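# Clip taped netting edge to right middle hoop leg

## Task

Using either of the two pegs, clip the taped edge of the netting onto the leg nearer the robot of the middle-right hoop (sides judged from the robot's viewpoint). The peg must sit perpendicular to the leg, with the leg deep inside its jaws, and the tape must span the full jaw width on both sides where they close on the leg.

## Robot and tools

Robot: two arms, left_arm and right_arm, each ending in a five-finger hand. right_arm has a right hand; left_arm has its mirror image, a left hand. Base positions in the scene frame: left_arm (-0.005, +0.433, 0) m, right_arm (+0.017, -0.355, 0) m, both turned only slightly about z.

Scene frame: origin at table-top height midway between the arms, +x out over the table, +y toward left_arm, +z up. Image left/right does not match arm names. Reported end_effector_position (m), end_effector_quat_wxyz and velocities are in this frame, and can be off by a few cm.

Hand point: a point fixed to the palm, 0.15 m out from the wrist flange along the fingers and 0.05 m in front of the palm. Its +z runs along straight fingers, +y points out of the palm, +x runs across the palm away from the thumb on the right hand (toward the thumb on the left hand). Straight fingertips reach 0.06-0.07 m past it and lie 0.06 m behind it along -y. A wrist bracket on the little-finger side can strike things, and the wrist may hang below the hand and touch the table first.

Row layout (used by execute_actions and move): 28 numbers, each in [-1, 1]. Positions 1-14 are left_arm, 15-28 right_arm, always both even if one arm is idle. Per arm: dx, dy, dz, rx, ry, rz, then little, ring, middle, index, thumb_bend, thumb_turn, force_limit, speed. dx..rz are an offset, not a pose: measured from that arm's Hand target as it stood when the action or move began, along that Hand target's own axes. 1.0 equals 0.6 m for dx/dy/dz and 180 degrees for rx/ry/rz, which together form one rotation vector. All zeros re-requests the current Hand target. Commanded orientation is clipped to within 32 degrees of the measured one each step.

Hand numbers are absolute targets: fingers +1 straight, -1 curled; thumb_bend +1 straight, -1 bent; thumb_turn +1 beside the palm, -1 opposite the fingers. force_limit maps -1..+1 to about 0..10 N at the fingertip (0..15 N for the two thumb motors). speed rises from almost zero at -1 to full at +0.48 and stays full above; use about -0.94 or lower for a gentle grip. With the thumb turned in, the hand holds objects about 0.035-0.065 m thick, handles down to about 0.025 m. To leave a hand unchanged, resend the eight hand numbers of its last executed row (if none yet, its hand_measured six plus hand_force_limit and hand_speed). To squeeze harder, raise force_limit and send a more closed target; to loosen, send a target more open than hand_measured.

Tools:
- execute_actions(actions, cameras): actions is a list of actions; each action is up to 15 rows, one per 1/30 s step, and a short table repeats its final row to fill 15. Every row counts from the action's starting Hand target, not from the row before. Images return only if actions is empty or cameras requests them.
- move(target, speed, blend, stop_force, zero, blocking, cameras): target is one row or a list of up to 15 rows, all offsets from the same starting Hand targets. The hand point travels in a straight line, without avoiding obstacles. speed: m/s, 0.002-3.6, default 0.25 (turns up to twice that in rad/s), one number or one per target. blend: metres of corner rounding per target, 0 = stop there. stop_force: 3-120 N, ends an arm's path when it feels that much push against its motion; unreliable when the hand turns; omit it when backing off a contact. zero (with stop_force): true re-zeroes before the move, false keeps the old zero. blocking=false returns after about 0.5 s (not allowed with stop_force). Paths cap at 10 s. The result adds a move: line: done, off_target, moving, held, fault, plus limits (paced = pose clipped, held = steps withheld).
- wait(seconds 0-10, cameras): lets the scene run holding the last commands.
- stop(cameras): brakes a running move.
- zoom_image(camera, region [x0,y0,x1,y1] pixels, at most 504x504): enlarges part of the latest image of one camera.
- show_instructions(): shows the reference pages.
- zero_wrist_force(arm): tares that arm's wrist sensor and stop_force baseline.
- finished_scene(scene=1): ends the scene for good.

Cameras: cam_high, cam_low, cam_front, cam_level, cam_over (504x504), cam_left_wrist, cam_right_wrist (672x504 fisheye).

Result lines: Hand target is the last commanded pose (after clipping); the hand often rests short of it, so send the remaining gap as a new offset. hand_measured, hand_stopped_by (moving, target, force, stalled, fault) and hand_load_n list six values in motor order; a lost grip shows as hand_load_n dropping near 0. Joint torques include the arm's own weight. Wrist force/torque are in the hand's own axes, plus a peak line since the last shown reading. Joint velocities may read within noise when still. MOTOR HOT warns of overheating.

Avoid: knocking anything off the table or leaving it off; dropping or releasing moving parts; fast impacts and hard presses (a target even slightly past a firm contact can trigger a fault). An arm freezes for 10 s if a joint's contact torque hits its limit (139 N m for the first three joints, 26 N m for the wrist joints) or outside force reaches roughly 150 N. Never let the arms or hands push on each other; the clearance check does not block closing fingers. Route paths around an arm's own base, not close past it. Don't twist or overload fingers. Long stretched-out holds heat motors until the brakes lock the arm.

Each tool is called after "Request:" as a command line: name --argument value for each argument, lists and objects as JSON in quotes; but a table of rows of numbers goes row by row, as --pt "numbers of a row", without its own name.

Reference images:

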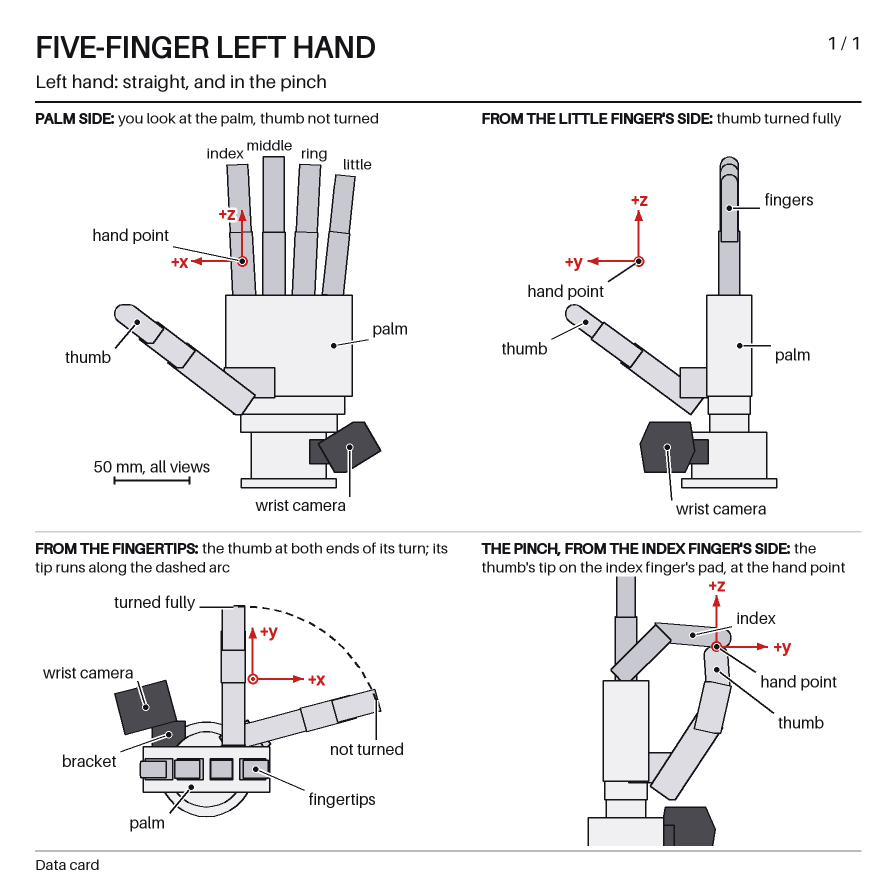

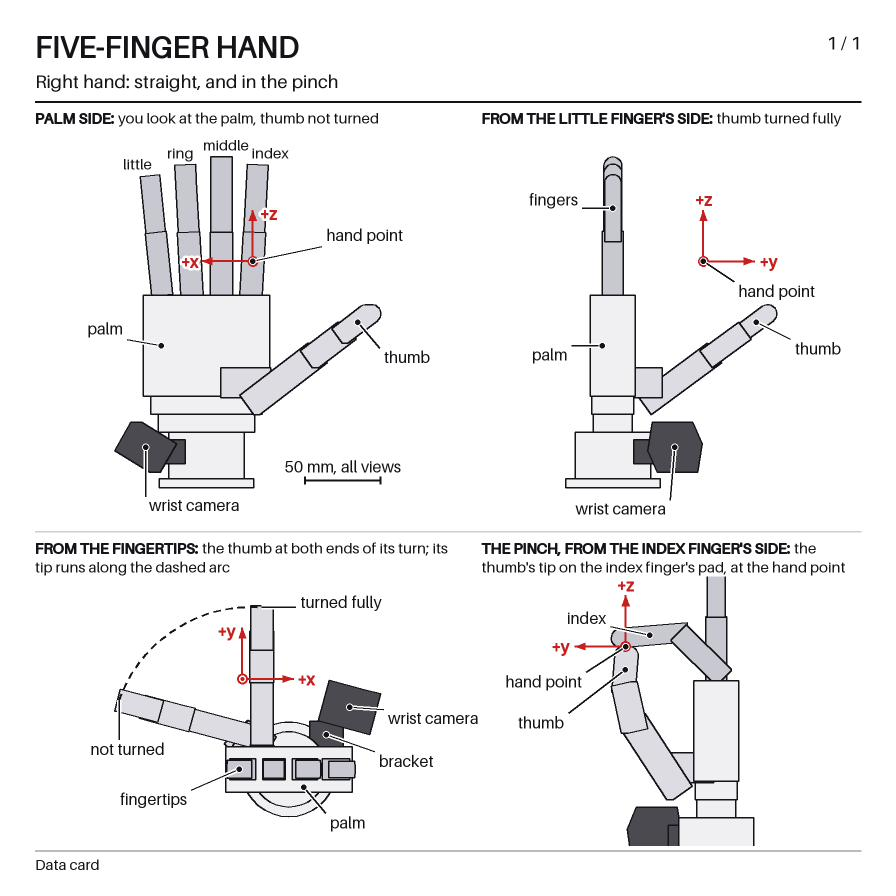

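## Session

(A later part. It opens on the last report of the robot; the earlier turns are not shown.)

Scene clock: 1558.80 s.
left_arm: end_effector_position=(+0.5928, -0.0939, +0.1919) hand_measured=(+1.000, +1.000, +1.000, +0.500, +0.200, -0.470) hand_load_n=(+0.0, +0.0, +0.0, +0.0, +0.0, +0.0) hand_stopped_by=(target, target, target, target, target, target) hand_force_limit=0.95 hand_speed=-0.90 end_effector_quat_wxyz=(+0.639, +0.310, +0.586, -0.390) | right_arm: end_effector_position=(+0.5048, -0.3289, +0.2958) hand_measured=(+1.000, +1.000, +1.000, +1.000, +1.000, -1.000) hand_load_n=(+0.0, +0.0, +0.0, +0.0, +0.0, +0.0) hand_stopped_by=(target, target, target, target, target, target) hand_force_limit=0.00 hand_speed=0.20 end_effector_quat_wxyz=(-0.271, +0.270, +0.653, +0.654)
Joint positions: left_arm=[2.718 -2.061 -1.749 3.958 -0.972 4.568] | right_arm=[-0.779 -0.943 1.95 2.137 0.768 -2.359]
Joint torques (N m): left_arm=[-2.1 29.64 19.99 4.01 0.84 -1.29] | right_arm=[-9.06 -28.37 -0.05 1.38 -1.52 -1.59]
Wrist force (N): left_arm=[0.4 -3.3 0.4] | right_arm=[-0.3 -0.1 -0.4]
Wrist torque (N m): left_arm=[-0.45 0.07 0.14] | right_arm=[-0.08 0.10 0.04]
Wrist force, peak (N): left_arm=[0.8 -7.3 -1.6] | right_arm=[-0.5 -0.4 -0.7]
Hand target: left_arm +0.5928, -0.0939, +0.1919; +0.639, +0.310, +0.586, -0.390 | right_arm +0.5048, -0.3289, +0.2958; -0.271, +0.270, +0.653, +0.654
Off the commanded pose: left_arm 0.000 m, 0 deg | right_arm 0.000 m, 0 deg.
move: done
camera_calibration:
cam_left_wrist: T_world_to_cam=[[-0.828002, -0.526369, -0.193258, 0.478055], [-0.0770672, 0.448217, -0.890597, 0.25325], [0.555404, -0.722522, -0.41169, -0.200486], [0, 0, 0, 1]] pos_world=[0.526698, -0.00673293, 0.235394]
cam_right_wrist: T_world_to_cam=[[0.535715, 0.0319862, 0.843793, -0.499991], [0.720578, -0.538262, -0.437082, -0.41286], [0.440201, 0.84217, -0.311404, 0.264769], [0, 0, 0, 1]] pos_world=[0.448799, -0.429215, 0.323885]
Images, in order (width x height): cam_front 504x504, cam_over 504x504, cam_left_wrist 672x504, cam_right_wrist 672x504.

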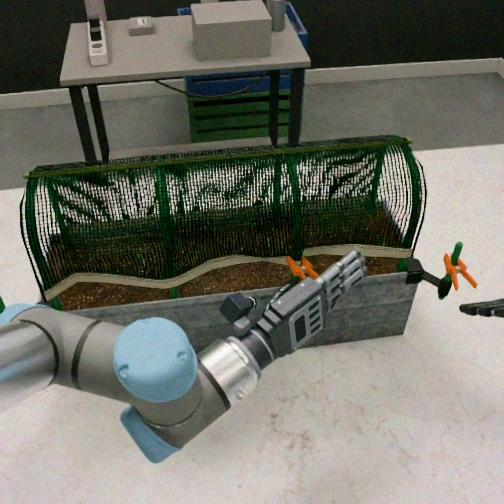

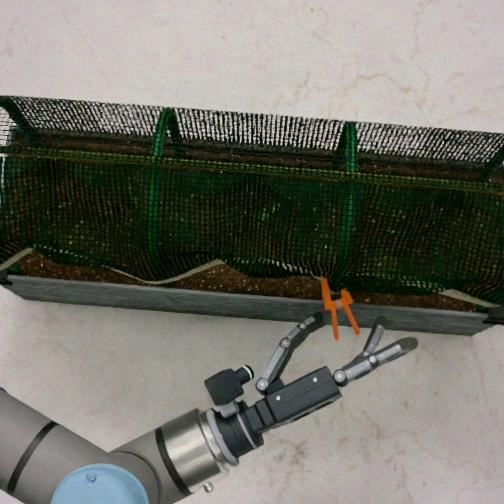

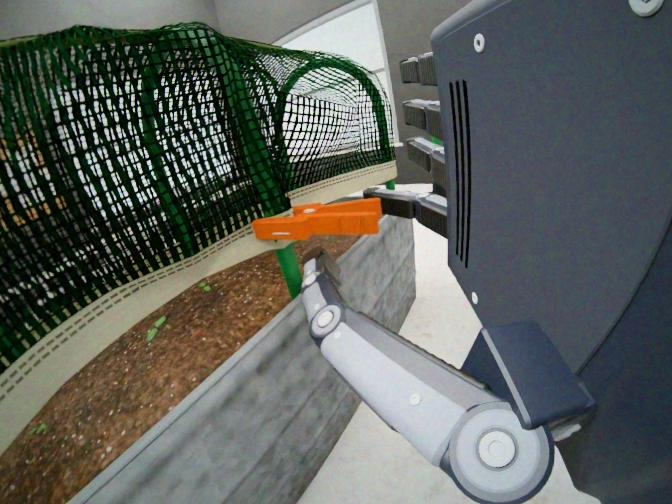

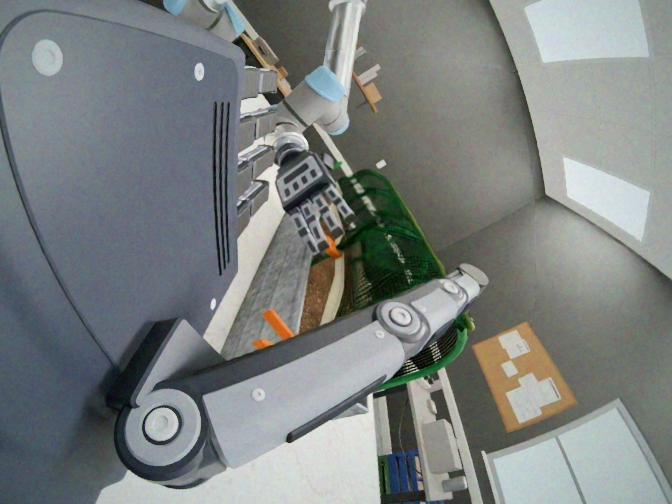

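Request:
move --pt "0 -0.12 0 0 0 0 1 1 1 0.5 0.2 -0.47 0.95 -0.9 0 0 0 0 0 0 1 1 1 1 1 -1 0 0.2" --pt "-0.03 -0.2 -0.22 0 0 0 1 1 1 0.5 0.2 -0.47 0.95 -0.9 0 0 0 0 0 0 1 1 1 1 1 -1 0 0.2" --speed '[0.08, 0.2]' --blend '[0.02, 0]' --cameras '["all"]'

Request:
zoom_image --camera "cam_left_wrist" --region '[150, 150, 310, 270]'

Request:
zoom_image --camera "cam_level" --region '[200, 200, 400, 350]'

Request:
zoom_image --camera "cam_over" --region '[305, 275, 375, 345]'

Request:
zoom_image --camera "cam_front" --region '[270, 245, 340, 315]'

Scene clock: 1570.83 s.
left_arm: end_effector_position=(+0.4224, -0.0391, +0.2009) hand_measured=(+1.000, +1.000, +1.000, +0.500, +0.200, -0.470) hand_load_n=(+0.0, +0.0, +0.0, +0.0, +0.0, +0.0) hand_stopped_by=(target, target, target, target, target, target) hand_force_limit=0.95 hand_speed=-0.90 end_effector_quat_wxyz=(+0.639, +0.310, +0.586, -0.390) | right_arm: end_effector_position=(+0.5048, -0.3289, +0.2958) hand_measured=(+1.000, +1.000, +1.000, +1.000, +1.000, -1.000) hand_load_n=(+0.0, +0.0, +0.0, +0.0, +0.0, +0.0) hand_stopped_by=(target, target, target, target, target, target) hand_force_limit=0.00 hand_speed=0.20 end_effector_quat_wxyz=(-0.271, +0.270, +0.653, +0.654)
Joint positions: left_arm=[2.656 -1.723 -2.211 4.076 -1.033 4.578] | right_arm=[-0.779 -0.943 1.95 2.137 0.768 -2.359]
Joint torques (N m): left_arm=[7.34 32.79 5.9 4.08 2.42 -1.4] | right_arm=[-8.64 -28.81 -0.17 1.33 -1.52 -1.55]
Wrist force (N): left_arm=[0.3 -2.5 0.4] | right_arm=[-0.3 -0.2 -0.3]
Wrist torque (N m): left_arm=[-0.28 0.13 0.10] | right_arm=[-0.10 0.09 0.04]
Wrist force, peak (N): left_arm=[0.1 -3.4 0.1] | right_arm=[-0.5 0.1 -0.7]
Hand target: left_arm +0.4223, -0.0390, +0.2009; +0.639, +0.310, +0.586, -0.390 | right_arm +0.5048, -0.3289, +0.2958; -0.271, +0.270, +0.653, +0.654
Off the commanded pose: left_arm 0.000 m, 0 deg | right_arm 0.000 m, 0 deg.
move: done
camera_calibration:
cam_left_wrist: T_world_to_cam=[[-0.827995, -0.526407, -0.193185, 0.367548], [-0.0771359, 0.448173, -0.890613, 0.22369], [0.555405, -0.722521, -0.41169, -0.0625045], [0, 0, 0, 1]] pos_world=[0.356298, 0.0480669, 0.244494]
cam_right_wrist: T_world_to_cam=[[0.535715, 0.0319862, 0.843793, -0.499991], [0.720578, -0.538262, -0.437082, -0.41286], [0.440201, 0.84217, -0.311404, 0.264769], [0, 0, 0, 1]] pos_world=[0.448799, -0.429215, 0.323885]

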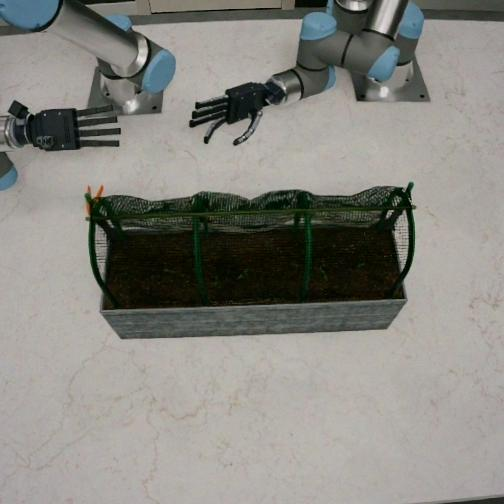

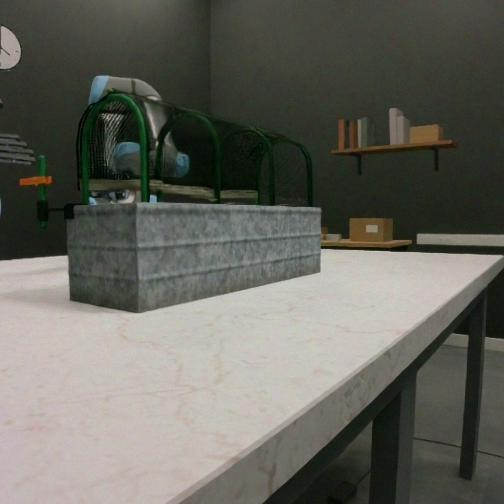

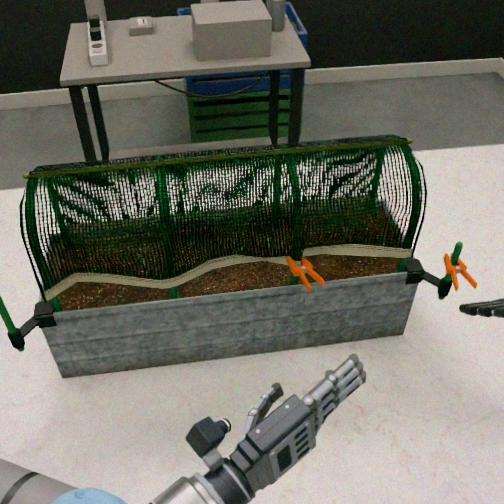

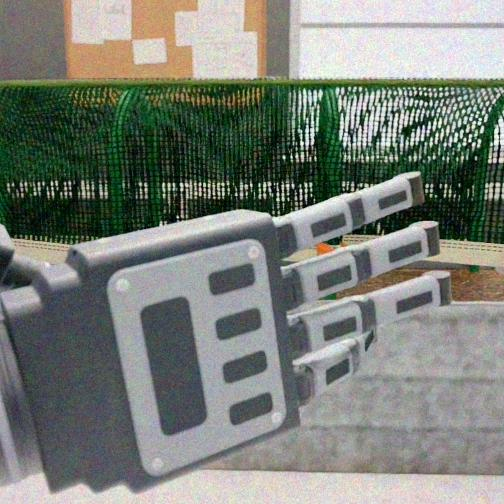

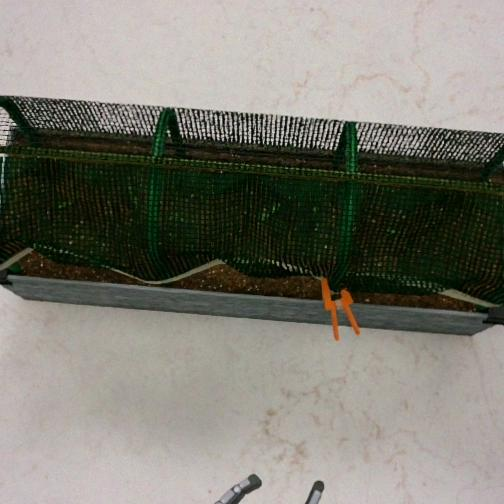

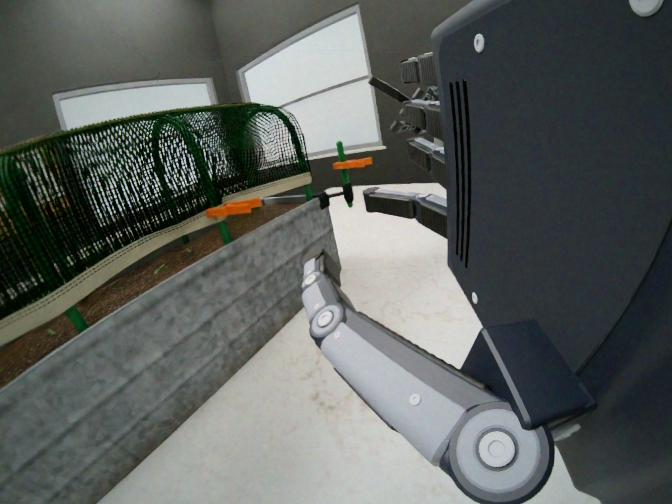

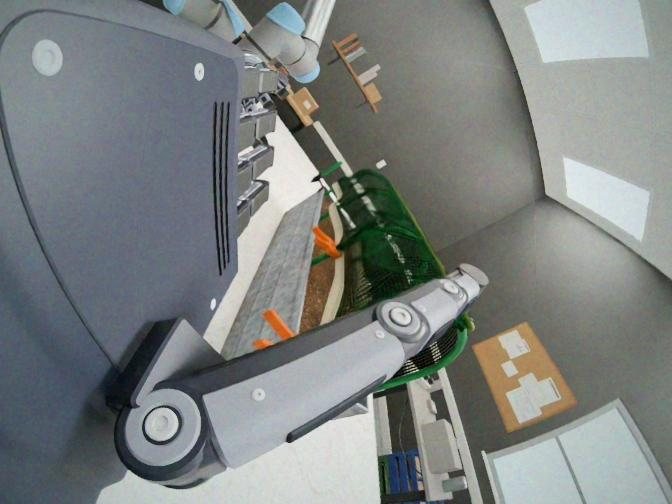

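Scaled by 3.150 from the camera's 672x504 image, which has a finer 960x720 frame.

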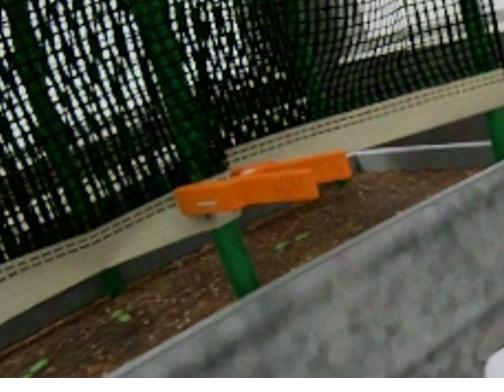

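Scaled by 2.520.

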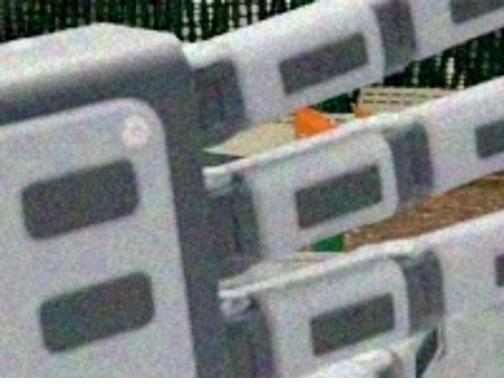

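Scaled by 7.200.

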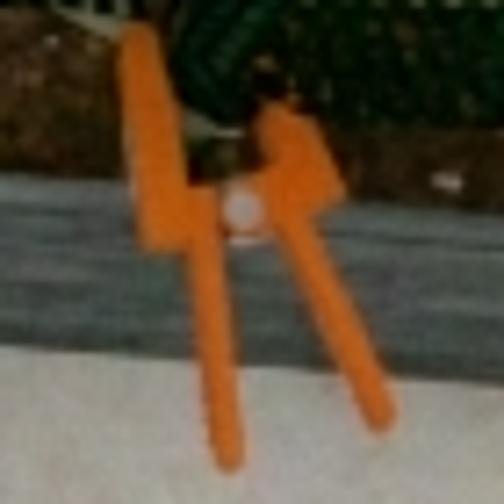

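Scaled by 7.200.

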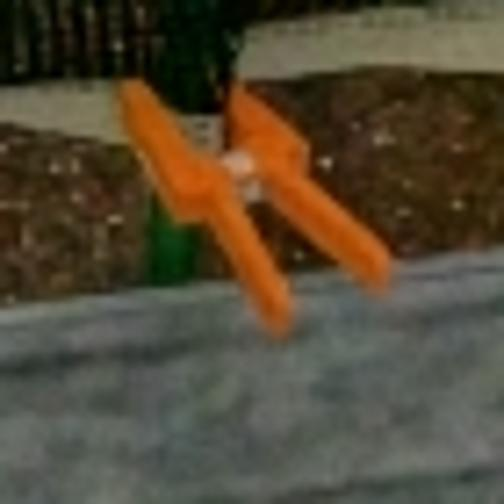

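Request:
move --target '[-0.0878, 0.1397, -0.2357, 0, 0, 0, 1, 1, 1, 0.5, 0.2, -0.47, 0.95, -0.9, 0, 0, 0, 0, 0, 0, 1, 1, 1, 1, 1, -1, 0, 0.2]' --speed 0.25 --cameras '["cam_level", "cam_left_wrist"]'

Request:
zoom_image --camera "cam_level" --region '[290, 210, 390, 310]'

Scene clock: 1578.00 s.
left_arm: end_effector_position=(+0.4225, +0.1309, +0.2309) hand_measured=(+1.000, +1.000, +1.000, +0.500, +0.200, -0.470) hand_load_n=(-0.5, +0.0, +0.0, +0.0, +0.0, +0.0) hand_stopped_by=(target, target, target, target, target, target) hand_force_limit=0.95 hand_speed=-0.90 end_effector_quat_wxyz=(+0.639, +0.310, +0.586, -0.390) | right_arm: end_effector_position=(+0.5048, -0.3289, +0.2958) hand_measured=(+1.000, +1.000, +1.000, +1.000, +1.000, -1.000) hand_load_n=(+0.0, +0.0, -0.5, +0.0, +0.0, +0.0) hand_stopped_by=(target, target, target, target, target, target) hand_force_limit=0.00 hand_speed=0.20 end_effector_quat_wxyz=(-0.271, +0.270, +0.653, +0.654)
Joint positions: left_arm=[3.225 -1.352 -2.47 4.091 -0.475 4.411] | right_arm=[-0.779 -0.943 1.95 2.137 0.768 -2.359]
Joint torques (N m): left_arm=[6.64 16.9 8.64 3.54 2.4 -1.25] | right_arm=[-8.77 -28.57 -0.6 1.3 -1.52 -1.61]
Wrist force (N): left_arm=[0.7 -2.5 -0.1] | right_arm=[-0.3 0.0 -0.5]
Wrist torque (N m): left_arm=[-0.27 0.03 0.06] | right_arm=[-0.07 0.11 0.04]
Wrist force, peak (N): left_arm=[0.7 -3.2 0.9] | right_arm=[-0.4 -0.1 -0.9]
Hand target: left_arm +0.4225, +0.1310, +0.2309; +0.639, +0.310, +0.586, -0.390 | right_arm +0.5048, -0.3289, +0.2958; -0.271, +0.270, +0.653, +0.654
Off the commanded pose: left_arm 0.000 m, 0 deg | right_arm 0.000 m, 0 deg.
move: done
camera_calibration:
cam_left_wrist: T_world_to_cam=[[-0.827906, -0.526503, -0.193303, 0.462917], [-0.0771854, 0.448326, -0.890531, 0.174101], [0.555531, -0.722356, -0.41181, 0.0725309], [0, 0, 0, 1]] pos_world=[0.356397, 0.218067, 0.274395]
Images, in order (width x height): cam_level 504x504, cam_left_wrist 672x504.

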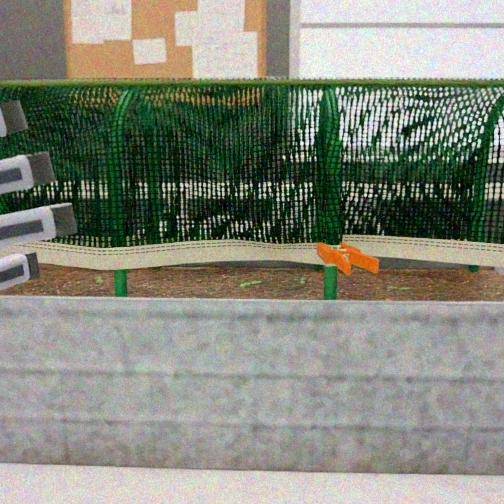

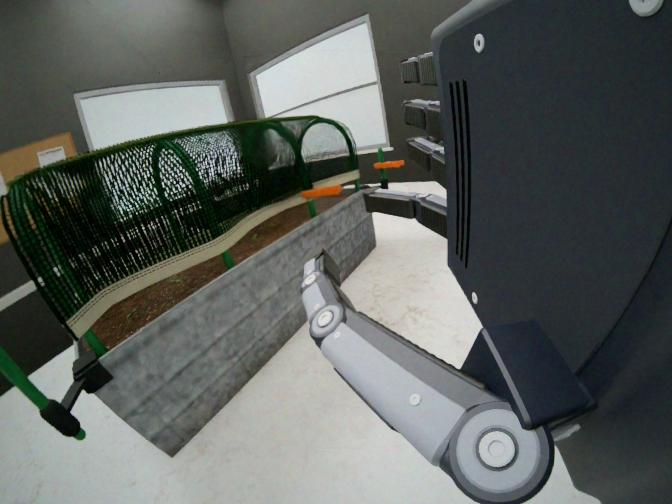

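Scaled by 5.040.

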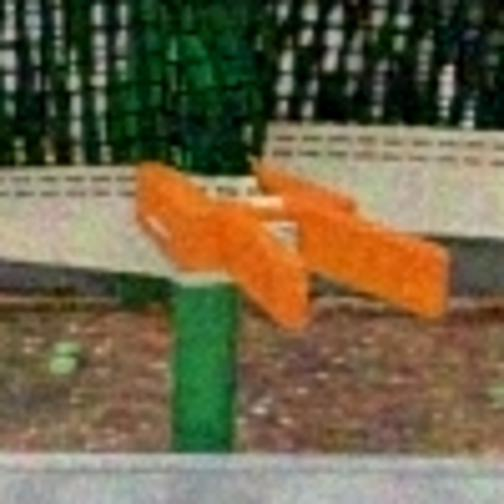

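Request:
zoom_image --camera "cam_level" --region '[310, 235, 350, 275]'

Request:
zoom_image --camera "cam_left_wrist" --region '[290, 165, 360, 225]'

Scaled by 12.600.

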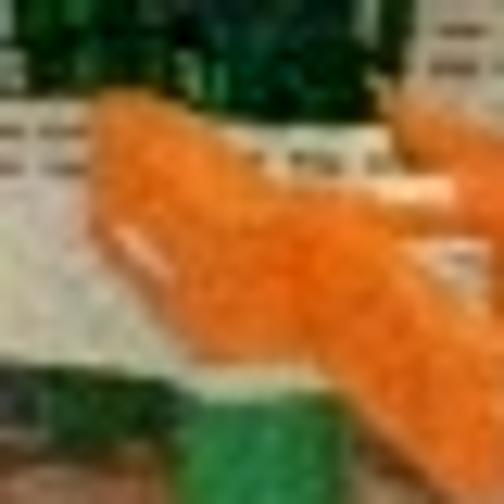

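Scaled by 7.200 from the camera's 672x504 image, which has a finer 960x720 frame.

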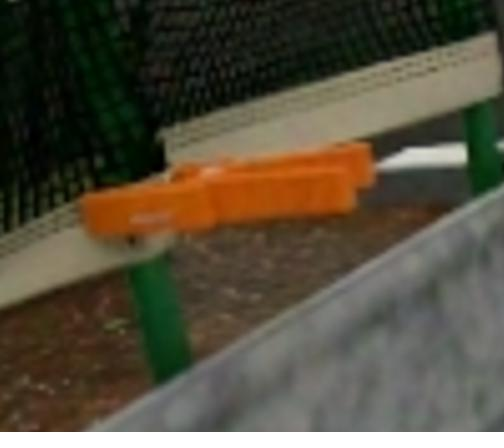

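Request:
move --pt "0 0 0 0 0 0 1 1 1 0.5 0.2 -0.47 0.95 -0.9 0.0649 -0.0649 0.215 0 0 0.25 1 1 1 1 1 -1 0 0.2" --pt "0 0 0 0 0 0 1 1 1 0.5 0.2 -0.47 0.95 -0.9 -0.0483 -0.178 0.3317 0 0 0.25 1 1 1 1 1 -1 0 0.2" --speed 0.2 --blend '[0.02, 0]' --cameras '["cam_right_wrist", "cam_level"]'

Scene clock: 1633.80 s.
left_arm: end_effector_position=(+0.4225, +0.1310, +0.2309) hand_measured=(+1.000, +1.000, +1.000, +0.500, +0.200, -0.470) hand_load_n=(+0.0, +0.0, +0.0, +0.0, +0.0, +0.0) hand_stopped_by=(target, target, target, target, target, target) hand_force_limit=0.95 hand_speed=-0.90 end_effector_quat_wxyz=(+0.639, +0.310, +0.586, -0.390) | right_arm: end_effector_position=(+0.4498, -0.1297, +0.2004) hand_measured=(+1.000, +1.000, +1.000, +1.000, +1.000, -1.000) hand_load_n=(+0.0, +0.0, +0.0, +0.0, +0.0, +0.5) hand_stopped_by=(target, target, target, target, target, target) hand_force_limit=0.00 hand_speed=0.20 end_effector_quat_wxyz=(+0.500, -0.500, -0.499, -0.501) end_effector_velocity=(+0.001, +0.000, -0.002) end_effector_angular_velocity=(+0.000, +0.001, -0.001)
Joint positions: left_arm=[3.225 -1.352 -2.47 4.091 -0.474 4.41] | right_arm=[-0.441 -0.955 2.262 1.84 0.431 -1.576]
Joint velocities: left_arm=[within noise] | right_arm=[0.001 0.005 -0.001 -0.003 -0.003 0]
Joint torques (N m): left_arm=[7.63 17.68 8.03 3.76 2.08 -1.31] | right_arm=[13.8 -21.05 -15.14 -0.96 -1.92 2.33]
Wrist force (N): left_arm=[0.5 -2.6 0.1] | right_arm=[0.2 0.6 -0.8]
Wrist torque (N m): left_arm=[-0.30 0.06 0.05] | right_arm=[0.08 0.08 0.02]
Wrist force, peak (N): left_arm=[0.7 -3.0 0.2] | right_arm=[1.0 0.4 -1.1]
Hand target: left_arm +0.4225, +0.1310, +0.2309; +0.639, +0.310, +0.586, -0.390 | right_arm +0.4499, -0.1296, +0.2002; +0.500, -0.500, -0.499, -0.501
Off the commanded pose: left_arm 0.000 m, 0 deg | right_arm 0.000 m, 0 deg.
move: done
camera_calibration:
cam_right_wrist: T_world_to_cam=[[0.975411, 0.0331914, 0.21788, -0.468653], [0.201247, -0.537173, -0.819112, 0.00250422], [0.0898521, 0.842819, -0.530644, 0.29309], [0, 0, 0, 1]] pos_world=[0.43029, -0.230121, 0.259688]
Images, in order (width x height): cam_level 504x504, cam_right_wrist 672x504.

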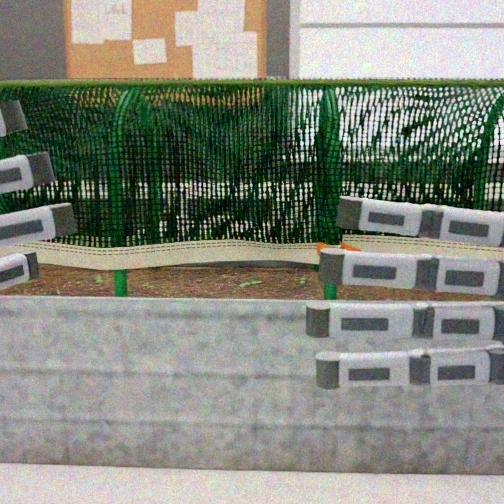

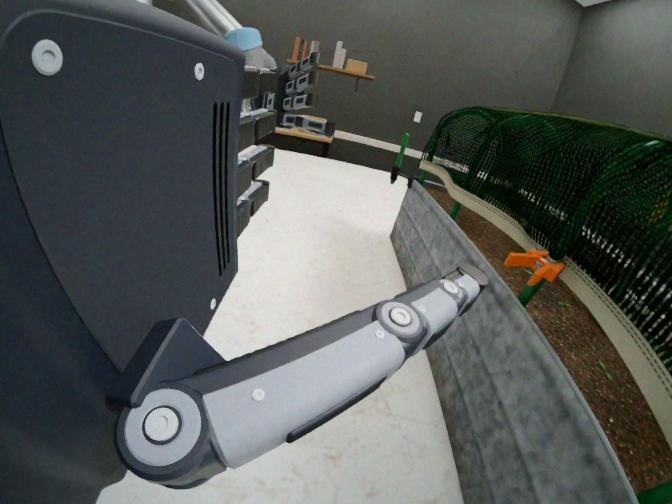

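Request:
zoom_image --camera "cam_right_wrist" --region '[495, 225, 605, 315]'

Request:
zoom_image --camera "cam_right_wrist" --region '[510, 235, 570, 285]'

Scaled by 4.582 from the camera's 672x504 image, which has a finer 960x720 frame.

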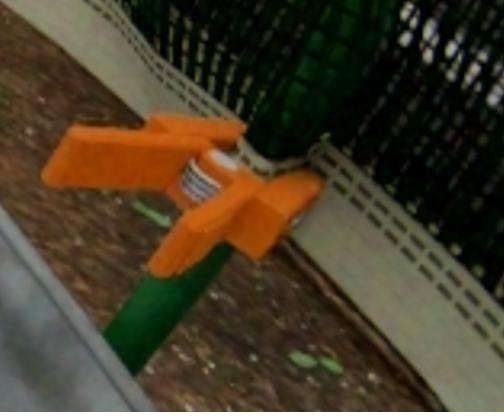

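Scaled by 8.400 from the camera's 672x504 image, which has a finer 960x720 frame.

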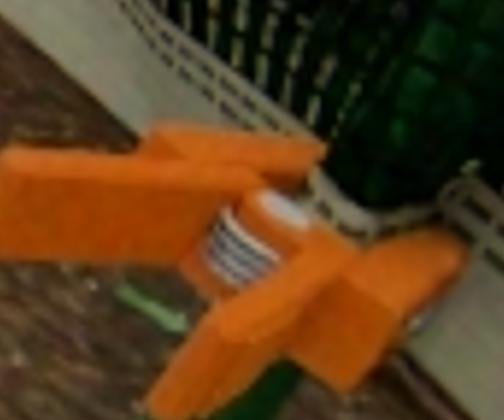

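Request:
move --target '[0, 0, 0, 0, 0, 0, 1, 1, 1, 0.5, 0.2, -0.47, 0.95, -0.9, -0.1, 0.05, 0, 0, 0, 0, 1, 1, 1, 1, 1, -1, 0, 0.2]' --speed 0.08 --stop_force 7 --cameras '["cam_right_wrist"]'

Request:
zoom_image --camera "cam_right_wrist" --region '[480, 180, 600, 280]'

Scene clock: 1655.13 s.
left_arm: end_effector_position=(+0.4225, +0.1310, +0.2309) hand_measured=(+1.000, +1.000, +1.000, +0.500, +0.200, -0.470) hand_load_n=(+0.0, +0.0, +0.0, +0.0, +0.0, +0.0) hand_stopped_by=(target, target, target, target, target, target) hand_force_limit=0.95 hand_speed=-0.90 end_effector_quat_wxyz=(+0.639, +0.310, +0.586, -0.390) | right_arm: end_effector_position=(+0.4799, -0.1295, +0.1402) hand_measured=(+1.000, +1.000, +1.000, +1.000, +1.000, -1.000) hand_load_n=(+0.0, +0.0, +0.0, +0.5, +0.0, +0.5) hand_stopped_by=(target, target, target, target, target, target) hand_force_limit=0.00 hand_speed=0.20 end_effector_quat_wxyz=(+0.500, -0.500, -0.499, -0.501)
Joint positions: left_arm=[3.225 -1.352 -2.47 4.091 -0.474 4.41] | right_arm=[-0.408 -0.763 2.148 1.763 0.397 -1.576]
Joint torques (N m): left_arm=[6.43 17.55 7.13 3.71 2.09 -1.51] | right_arm=[14.29 -25.22 -13.21 -0.86 -2.01 2.22]
Wrist force (N): left_arm=[0.9 -2.5 -0.2] | right_arm=[0.5 0.4 -1.1]
Wrist torque (N m): left_arm=[-0.27 -0.01 0.07] | right_arm=[0.08 0.04 0.08]
Wrist force, peak (N): left_arm=[1.1 -2.9 -0.1] | right_arm=[0.1 0.6 -1.3]
Hand target: left_arm +0.4225, +0.1310, +0.2309; +0.639, +0.310, +0.586, -0.390 | right_arm +0.4799, -0.1295, +0.1402; +0.500, -0.500, -0.499, -0.501
Off the commanded pose: left_arm 0.000 m, 0 deg | right_arm 0.000 m, 0 deg.
move: done
camera_calibration:
cam_right_wrist: T_world_to_cam=[[0.975411, 0.0331937, 0.217879, -0.484826], [0.201241, -0.537219, -0.819083, -0.052668], [0.0898602, 0.842789, -0.530689, 0.258333], [0, 0, 0, 1]] pos_world=[0.46029, -0.229921, 0.199588]
Images, in order (width x height): cam_right_wrist 672x504.

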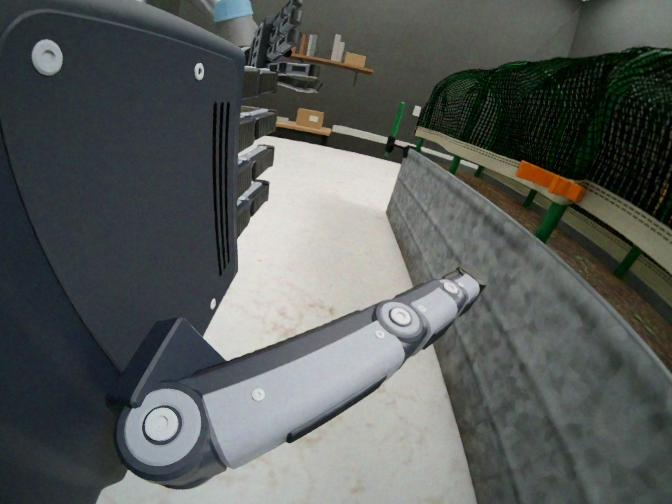

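Scaled by 4.200 from the camera's 672x504 image, which has a finer 960x720 frame.

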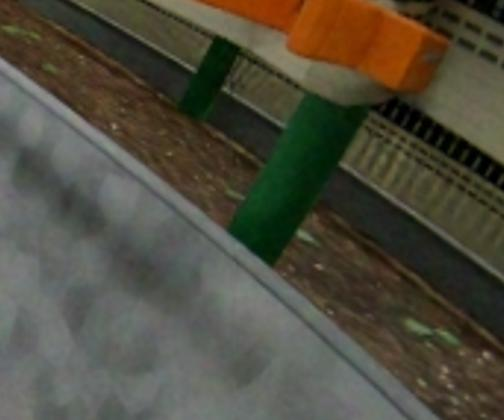

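Request:
zoom_image --camera "cam_right_wrist" --region '[510, 150, 600, 220]'

Request:
zoom_image --camera "cam_right_wrist" --region '[535, 165, 595, 215]'

Scaled by 5.600 from the camera's 672x504 image, which has a finer 960x720 frame.

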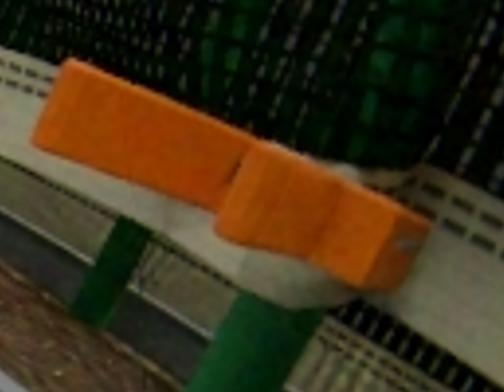

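Scaled by 8.400 from the camera's 672x504 image, which has a finer 960x720 frame.

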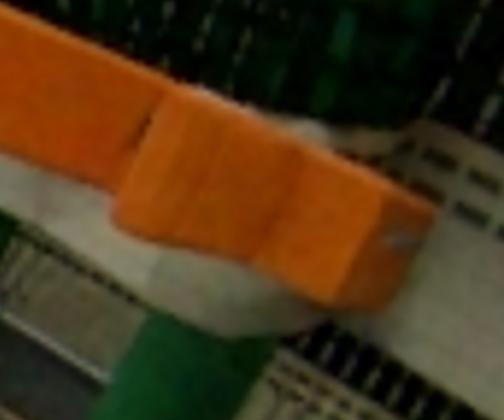

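Request:
wait --seconds 0.1 --cameras '["cam_over"]'

Request:
zoom_image --camera "cam_over" --region '[305, 275, 375, 345]'

Scene clock: 1666.97 s.
left_arm: end_effector_position=(+0.4225, +0.1310, +0.2309) hand_measured=(+1.000, +1.000, +1.000, +0.500, +0.200, -0.470) hand_load_n=(+0.0, +0.0, +0.0, +0.0, +0.0, +0.0) hand_stopped_by=(target, target, target, target, target, target) hand_force_limit=0.95 hand_speed=-0.90 end_effector_quat_wxyz=(+0.639, +0.310, +0.586, -0.390) | right_arm: end_effector_position=(+0.4799, -0.1295, +0.1402) hand_measured=(+1.000, +1.000, +1.000, +1.000, +1.000, -1.000) hand_load_n=(+0.0, +0.0, +0.0, +0.0, +0.0, +0.0) hand_stopped_by=(target, target, target, target, target, target) hand_force_limit=0.00 hand_speed=0.20 end_effector_quat_wxyz=(+0.500, -0.500, -0.499, -0.501)
Joint positions: left_arm=[3.225 -1.352 -2.47 4.091 -0.474 4.41] | right_arm=[-0.408 -0.763 2.148 1.763 0.397 -1.576]
Joint torques (N m): left_arm=[6.72 17.2 7.37 3.6 2.09 -1.46] | right_arm=[13.95 -26.29 -13.73 -0.87 -1.91 2.13]
Wrist force (N): left_arm=[0.5 -2.7 -0.3] | right_arm=[0.5 0.3 -1.0]
Wrist torque (N m): left_arm=[-0.29 0.04 0.05] | right_arm=[0.05 0.03 0.09]
Wrist force, peak (N): left_arm=[0.8 -3.1 0.1] | right_arm=[0.7 0.3 -1.2]
Hand target: left_arm +0.4225, +0.1310, +0.2309; +0.639, +0.310, +0.586, -0.390 | right_arm +0.4799, -0.1295, +0.1402; +0.500, -0.500, -0.499, -0.501
Off the commanded pose: left_arm 0.000 m, 0 deg | right_arm 0.000 m, 0 deg.
wait: 0.10 s; at rest from the start
Images, in order (width x height): cam_over 504x504.

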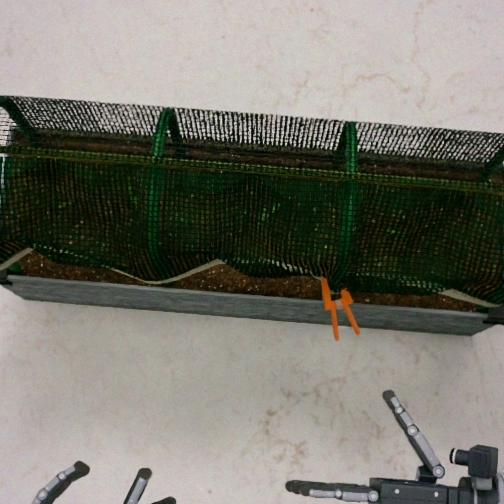

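Scaled by 7.200.

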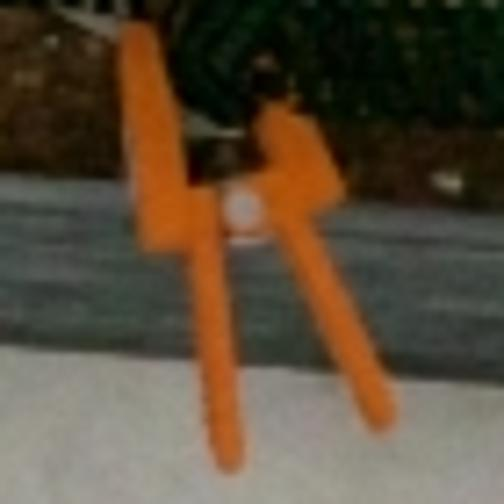

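Request:
move --pt "0 0 0 0 0 0 1 1 1 0.5 0.2 -0.47 0.95 -0.9 0.2 0 -0.0333 0 0 0 1 1 1 1 1 -1 0 0.2" --pt "0 0 0 0 0 0 1 1 1 0.5 0.2 -0.47 0.95 -0.9 0.26 0 -0.3333 0 0 0 1 1 1 1 1 -1 0 0.2" --pt "0.1148 0.0065 0.2415 0 0 0 1 1 1 0.5 0.2 -0.47 0.95 -0.9 0.26 0 -0.3333 0 0 0 1 1 1 1 1 -1 0 0.2" --speed 0.15 --blend '[0.02, 0.01, 0]' --cameras '["cam_left_wrist"]'

Request:
zoom_image --camera "cam_left_wrist" --region '[200, 160, 320, 250]'

Scene clock: 1691.50 s.
left_arm: end_effector_position=(+0.4998, +0.0000, +0.1801) hand_measured=(+1.000, +1.000, +1.000, +0.500, +0.200, -0.470) hand_load_n=(+0.0, +0.0, +0.0, +0.0, -0.5, +0.5) hand_stopped_by=(target, target, target, target, target, target) hand_force_limit=0.95 hand_speed=-0.90 end_effector_quat_wxyz=(+0.639, +0.310, +0.586, -0.390) | right_arm: end_effector_position=(+0.4798, -0.3298, +0.2958) hand_measured=(+1.000, +1.000, +1.000, +1.000, +1.000, -1.000) hand_load_n=(+0.0, +0.0, +0.0, +0.0, +0.0, +0.0) hand_stopped_by=(target, target, target, target, target, target) hand_force_limit=0.00 hand_speed=0.20 end_effector_quat_wxyz=(+0.500, -0.500, -0.499, -0.501)
Joint positions: left_arm=[2.836 -1.826 -2.153 4.141 -0.855 4.545] | right_arm=[-0.813 -1.078 1.991 2.231 0.803 -1.573]
Joint torques (N m): left_arm=[-8.86 14.67 24.8 -1.41 -2.38 1.53] | right_arm=[-13.4 -22.78 -21.18 2.77 2.39 1.44]
Wrist force (N): left_arm=[1.3 -2.3 0.2] | right_arm=[0.4 0.3 -1.0]
Wrist torque (N m): left_arm=[-0.27 -0.09 0.03] | right_arm=[0.03 0.04 0.01]
Wrist force, peak (N): left_arm=[1.6 -2.6 0.6] | right_arm=[0.8 0.4 -1.6]
Hand target: left_arm +0.4999, -0.0001, +0.1800; +0.639, +0.310, +0.586, -0.390 | right_arm +0.4798, -0.3298, +0.2958; +0.500, -0.500, -0.499, -0.501
Off the commanded pose: left_arm 0.000 m, 0 deg | right_arm 0.000 m, 0 deg.
move: done
camera_calibration:
cam_left_wrist: T_world_to_cam=[[-0.828002, -0.526369, -0.193258, 0.448196], [-0.0770672, 0.448217, -0.890597, 0.193486], [0.555404, -0.722522, -0.41169, -0.0858462], [0, 0, 0, 1]] pos_world=[0.433698, 0.0871671, 0.223594]
Images, in order (width x height): cam_left_wrist 672x504.

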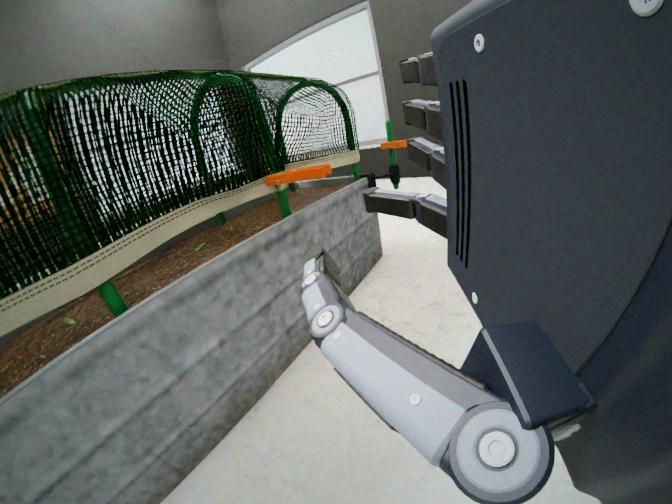

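Scaled by 4.200 from the camera's 672x504 image, which has a finer 960x720 frame.

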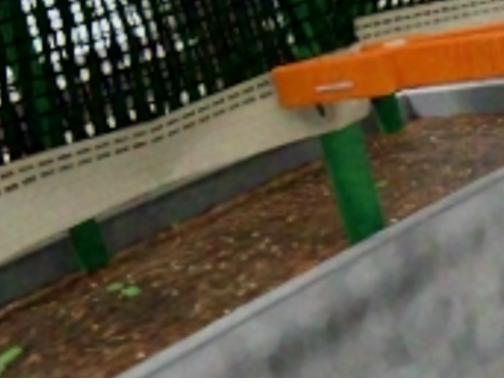

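Request:
zoom_image --camera "cam_left_wrist" --region '[255, 150, 305, 200]'

Request:
zoom_image --camera "cam_left_wrist" --region '[255, 160, 295, 200]'

Scaled by 10.080 from the camera's 672x504 image, which has a finer 960x720 frame.

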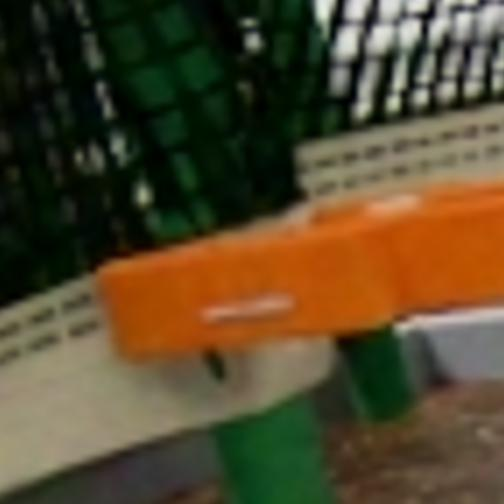

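Scaled by 12.600 from the camera's 672x504 image, which has a finer 960x720 frame.

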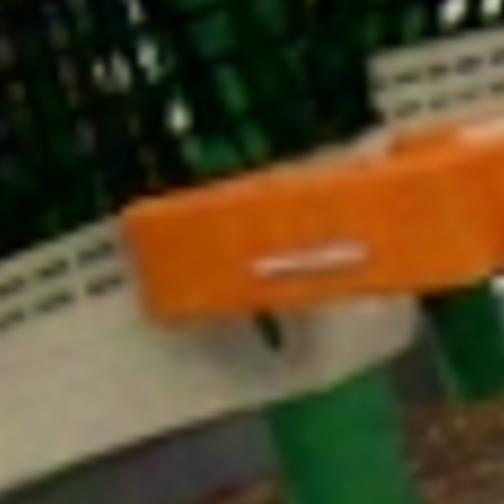

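Request:
move --pt "0.003 -0.0664 0.2147 0 0 0 1 1 1 0.5 0.2 -0.47 0.95 -0.9 0 0 0 0 0 0 1 1 1 1 1 -1 0 0.2" --pt "0.003 0.051 0.2142 0 0 0 1 1 1 0.5 0.2 -0.47 0.95 -0.9 0 0 0 0 0 0 1 1 1 1 1 -1 0 0.2" --speed '[0.12, 0.04]' --cameras '["cam_over", "cam_left_wrist"]'

Request:
zoom_image --camera "cam_left_wrist" --region '[225, 175, 385, 295]'

Request:
zoom_image --camera "cam_over" --region '[305, 275, 385, 355]'

Scene clock: 1719.10 s.
left_arm: end_effector_position=(+0.5912, -0.0948, +0.1920) hand_measured=(+1.000, +1.000, +1.000, +0.500, +0.200, -0.470) hand_load_n=(+0.0, +0.0, +0.0, +0.0, +0.0, +0.5) hand_stopped_by=(target, target, target, target, target, target) hand_force_limit=0.95 hand_speed=-0.90 end_effector_quat_wxyz=(+0.639, +0.310, +0.586, -0.390) | right_arm: end_effector_position=(+0.4798, -0.3298, +0.2958) hand_measured=(+1.000, +1.000, +1.000, +1.000, +1.000, -1.000) hand_load_n=(+0.0, +0.0, +0.0, +0.0, +0.0, +0.0) hand_stopped_by=(target, target, target, target, target, target) hand_force_limit=0.00 hand_speed=0.20 end_effector_quat_wxyz=(+0.500, -0.500, -0.499, -0.501)
Joint positions: left_arm=[2.715 -2.06 -1.751 3.958 -0.975 4.568] | right_arm=[-0.813 -1.078 1.991 2.231 0.803 -1.573]
Joint torques (N m): left_arm=[4.82 24.87 23.92 -1.23 2.46 -1.37] | right_arm=[-13.6 -23.21 -21.46 2.77 2.46 -1.7]
Wrist force (N): left_arm=[0.3 -2.9 0.4] | right_arm=[0.4 0.5 -1.2]
Wrist torque (N m): left_arm=[-0.39 0.07 0.12] | right_arm=[0.07 0.05 0.03]
Wrist force, peak (N): left_arm=[0.5 -3.3 1.0] | right_arm=[0.5 0.4 -1.3]
Hand target: left_arm +0.5913, -0.0947, +0.1920; +0.639, +0.310, +0.586, -0.390 | right_arm +0.4798, -0.3298, +0.2958; +0.500, -0.500, -0.499, -0.501
Off the commanded pose: left_arm 0.000 m, 0 deg | right_arm 0.000 m, 0 deg.
move: done
camera_calibration:
cam_left_wrist: T_world_to_cam=[[-0.827995, -0.526407, -0.193185, 0.47619], [-0.0771359, 0.448173, -0.890613, 0.25374], [0.555405, -0.722521, -0.41169, -0.20011], [0, 0, 0, 1]] pos_world=[0.524998, -0.00763306, 0.235594]
Images, in order (width x height): cam_over 504x504, cam_left_wrist 672x504.

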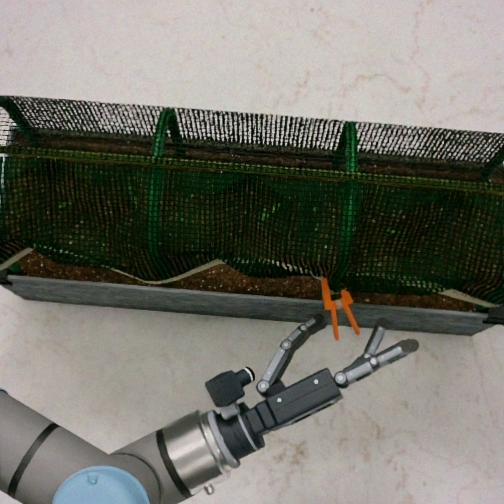

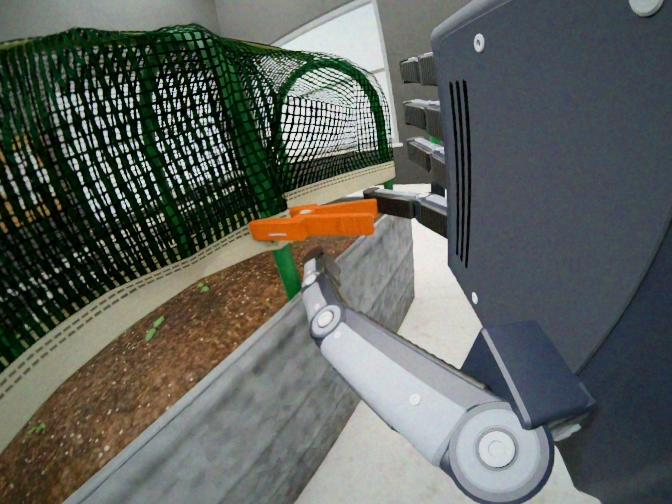

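Scaled by 3.150 from the camera's 672x504 image, which has a finer 960x720 frame.

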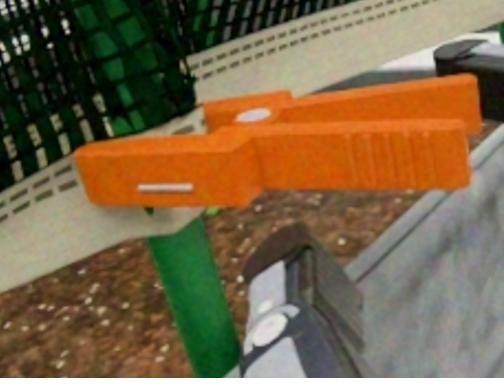

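Scaled by 6.300.

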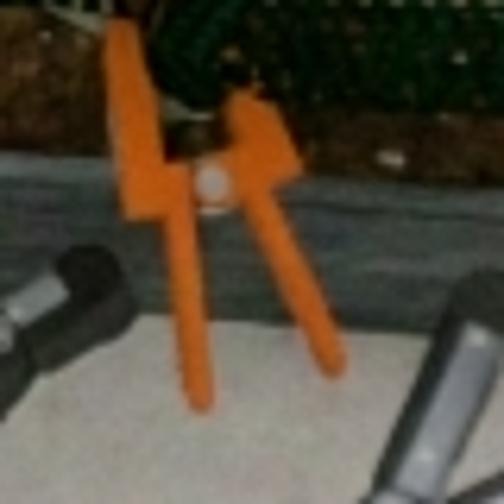

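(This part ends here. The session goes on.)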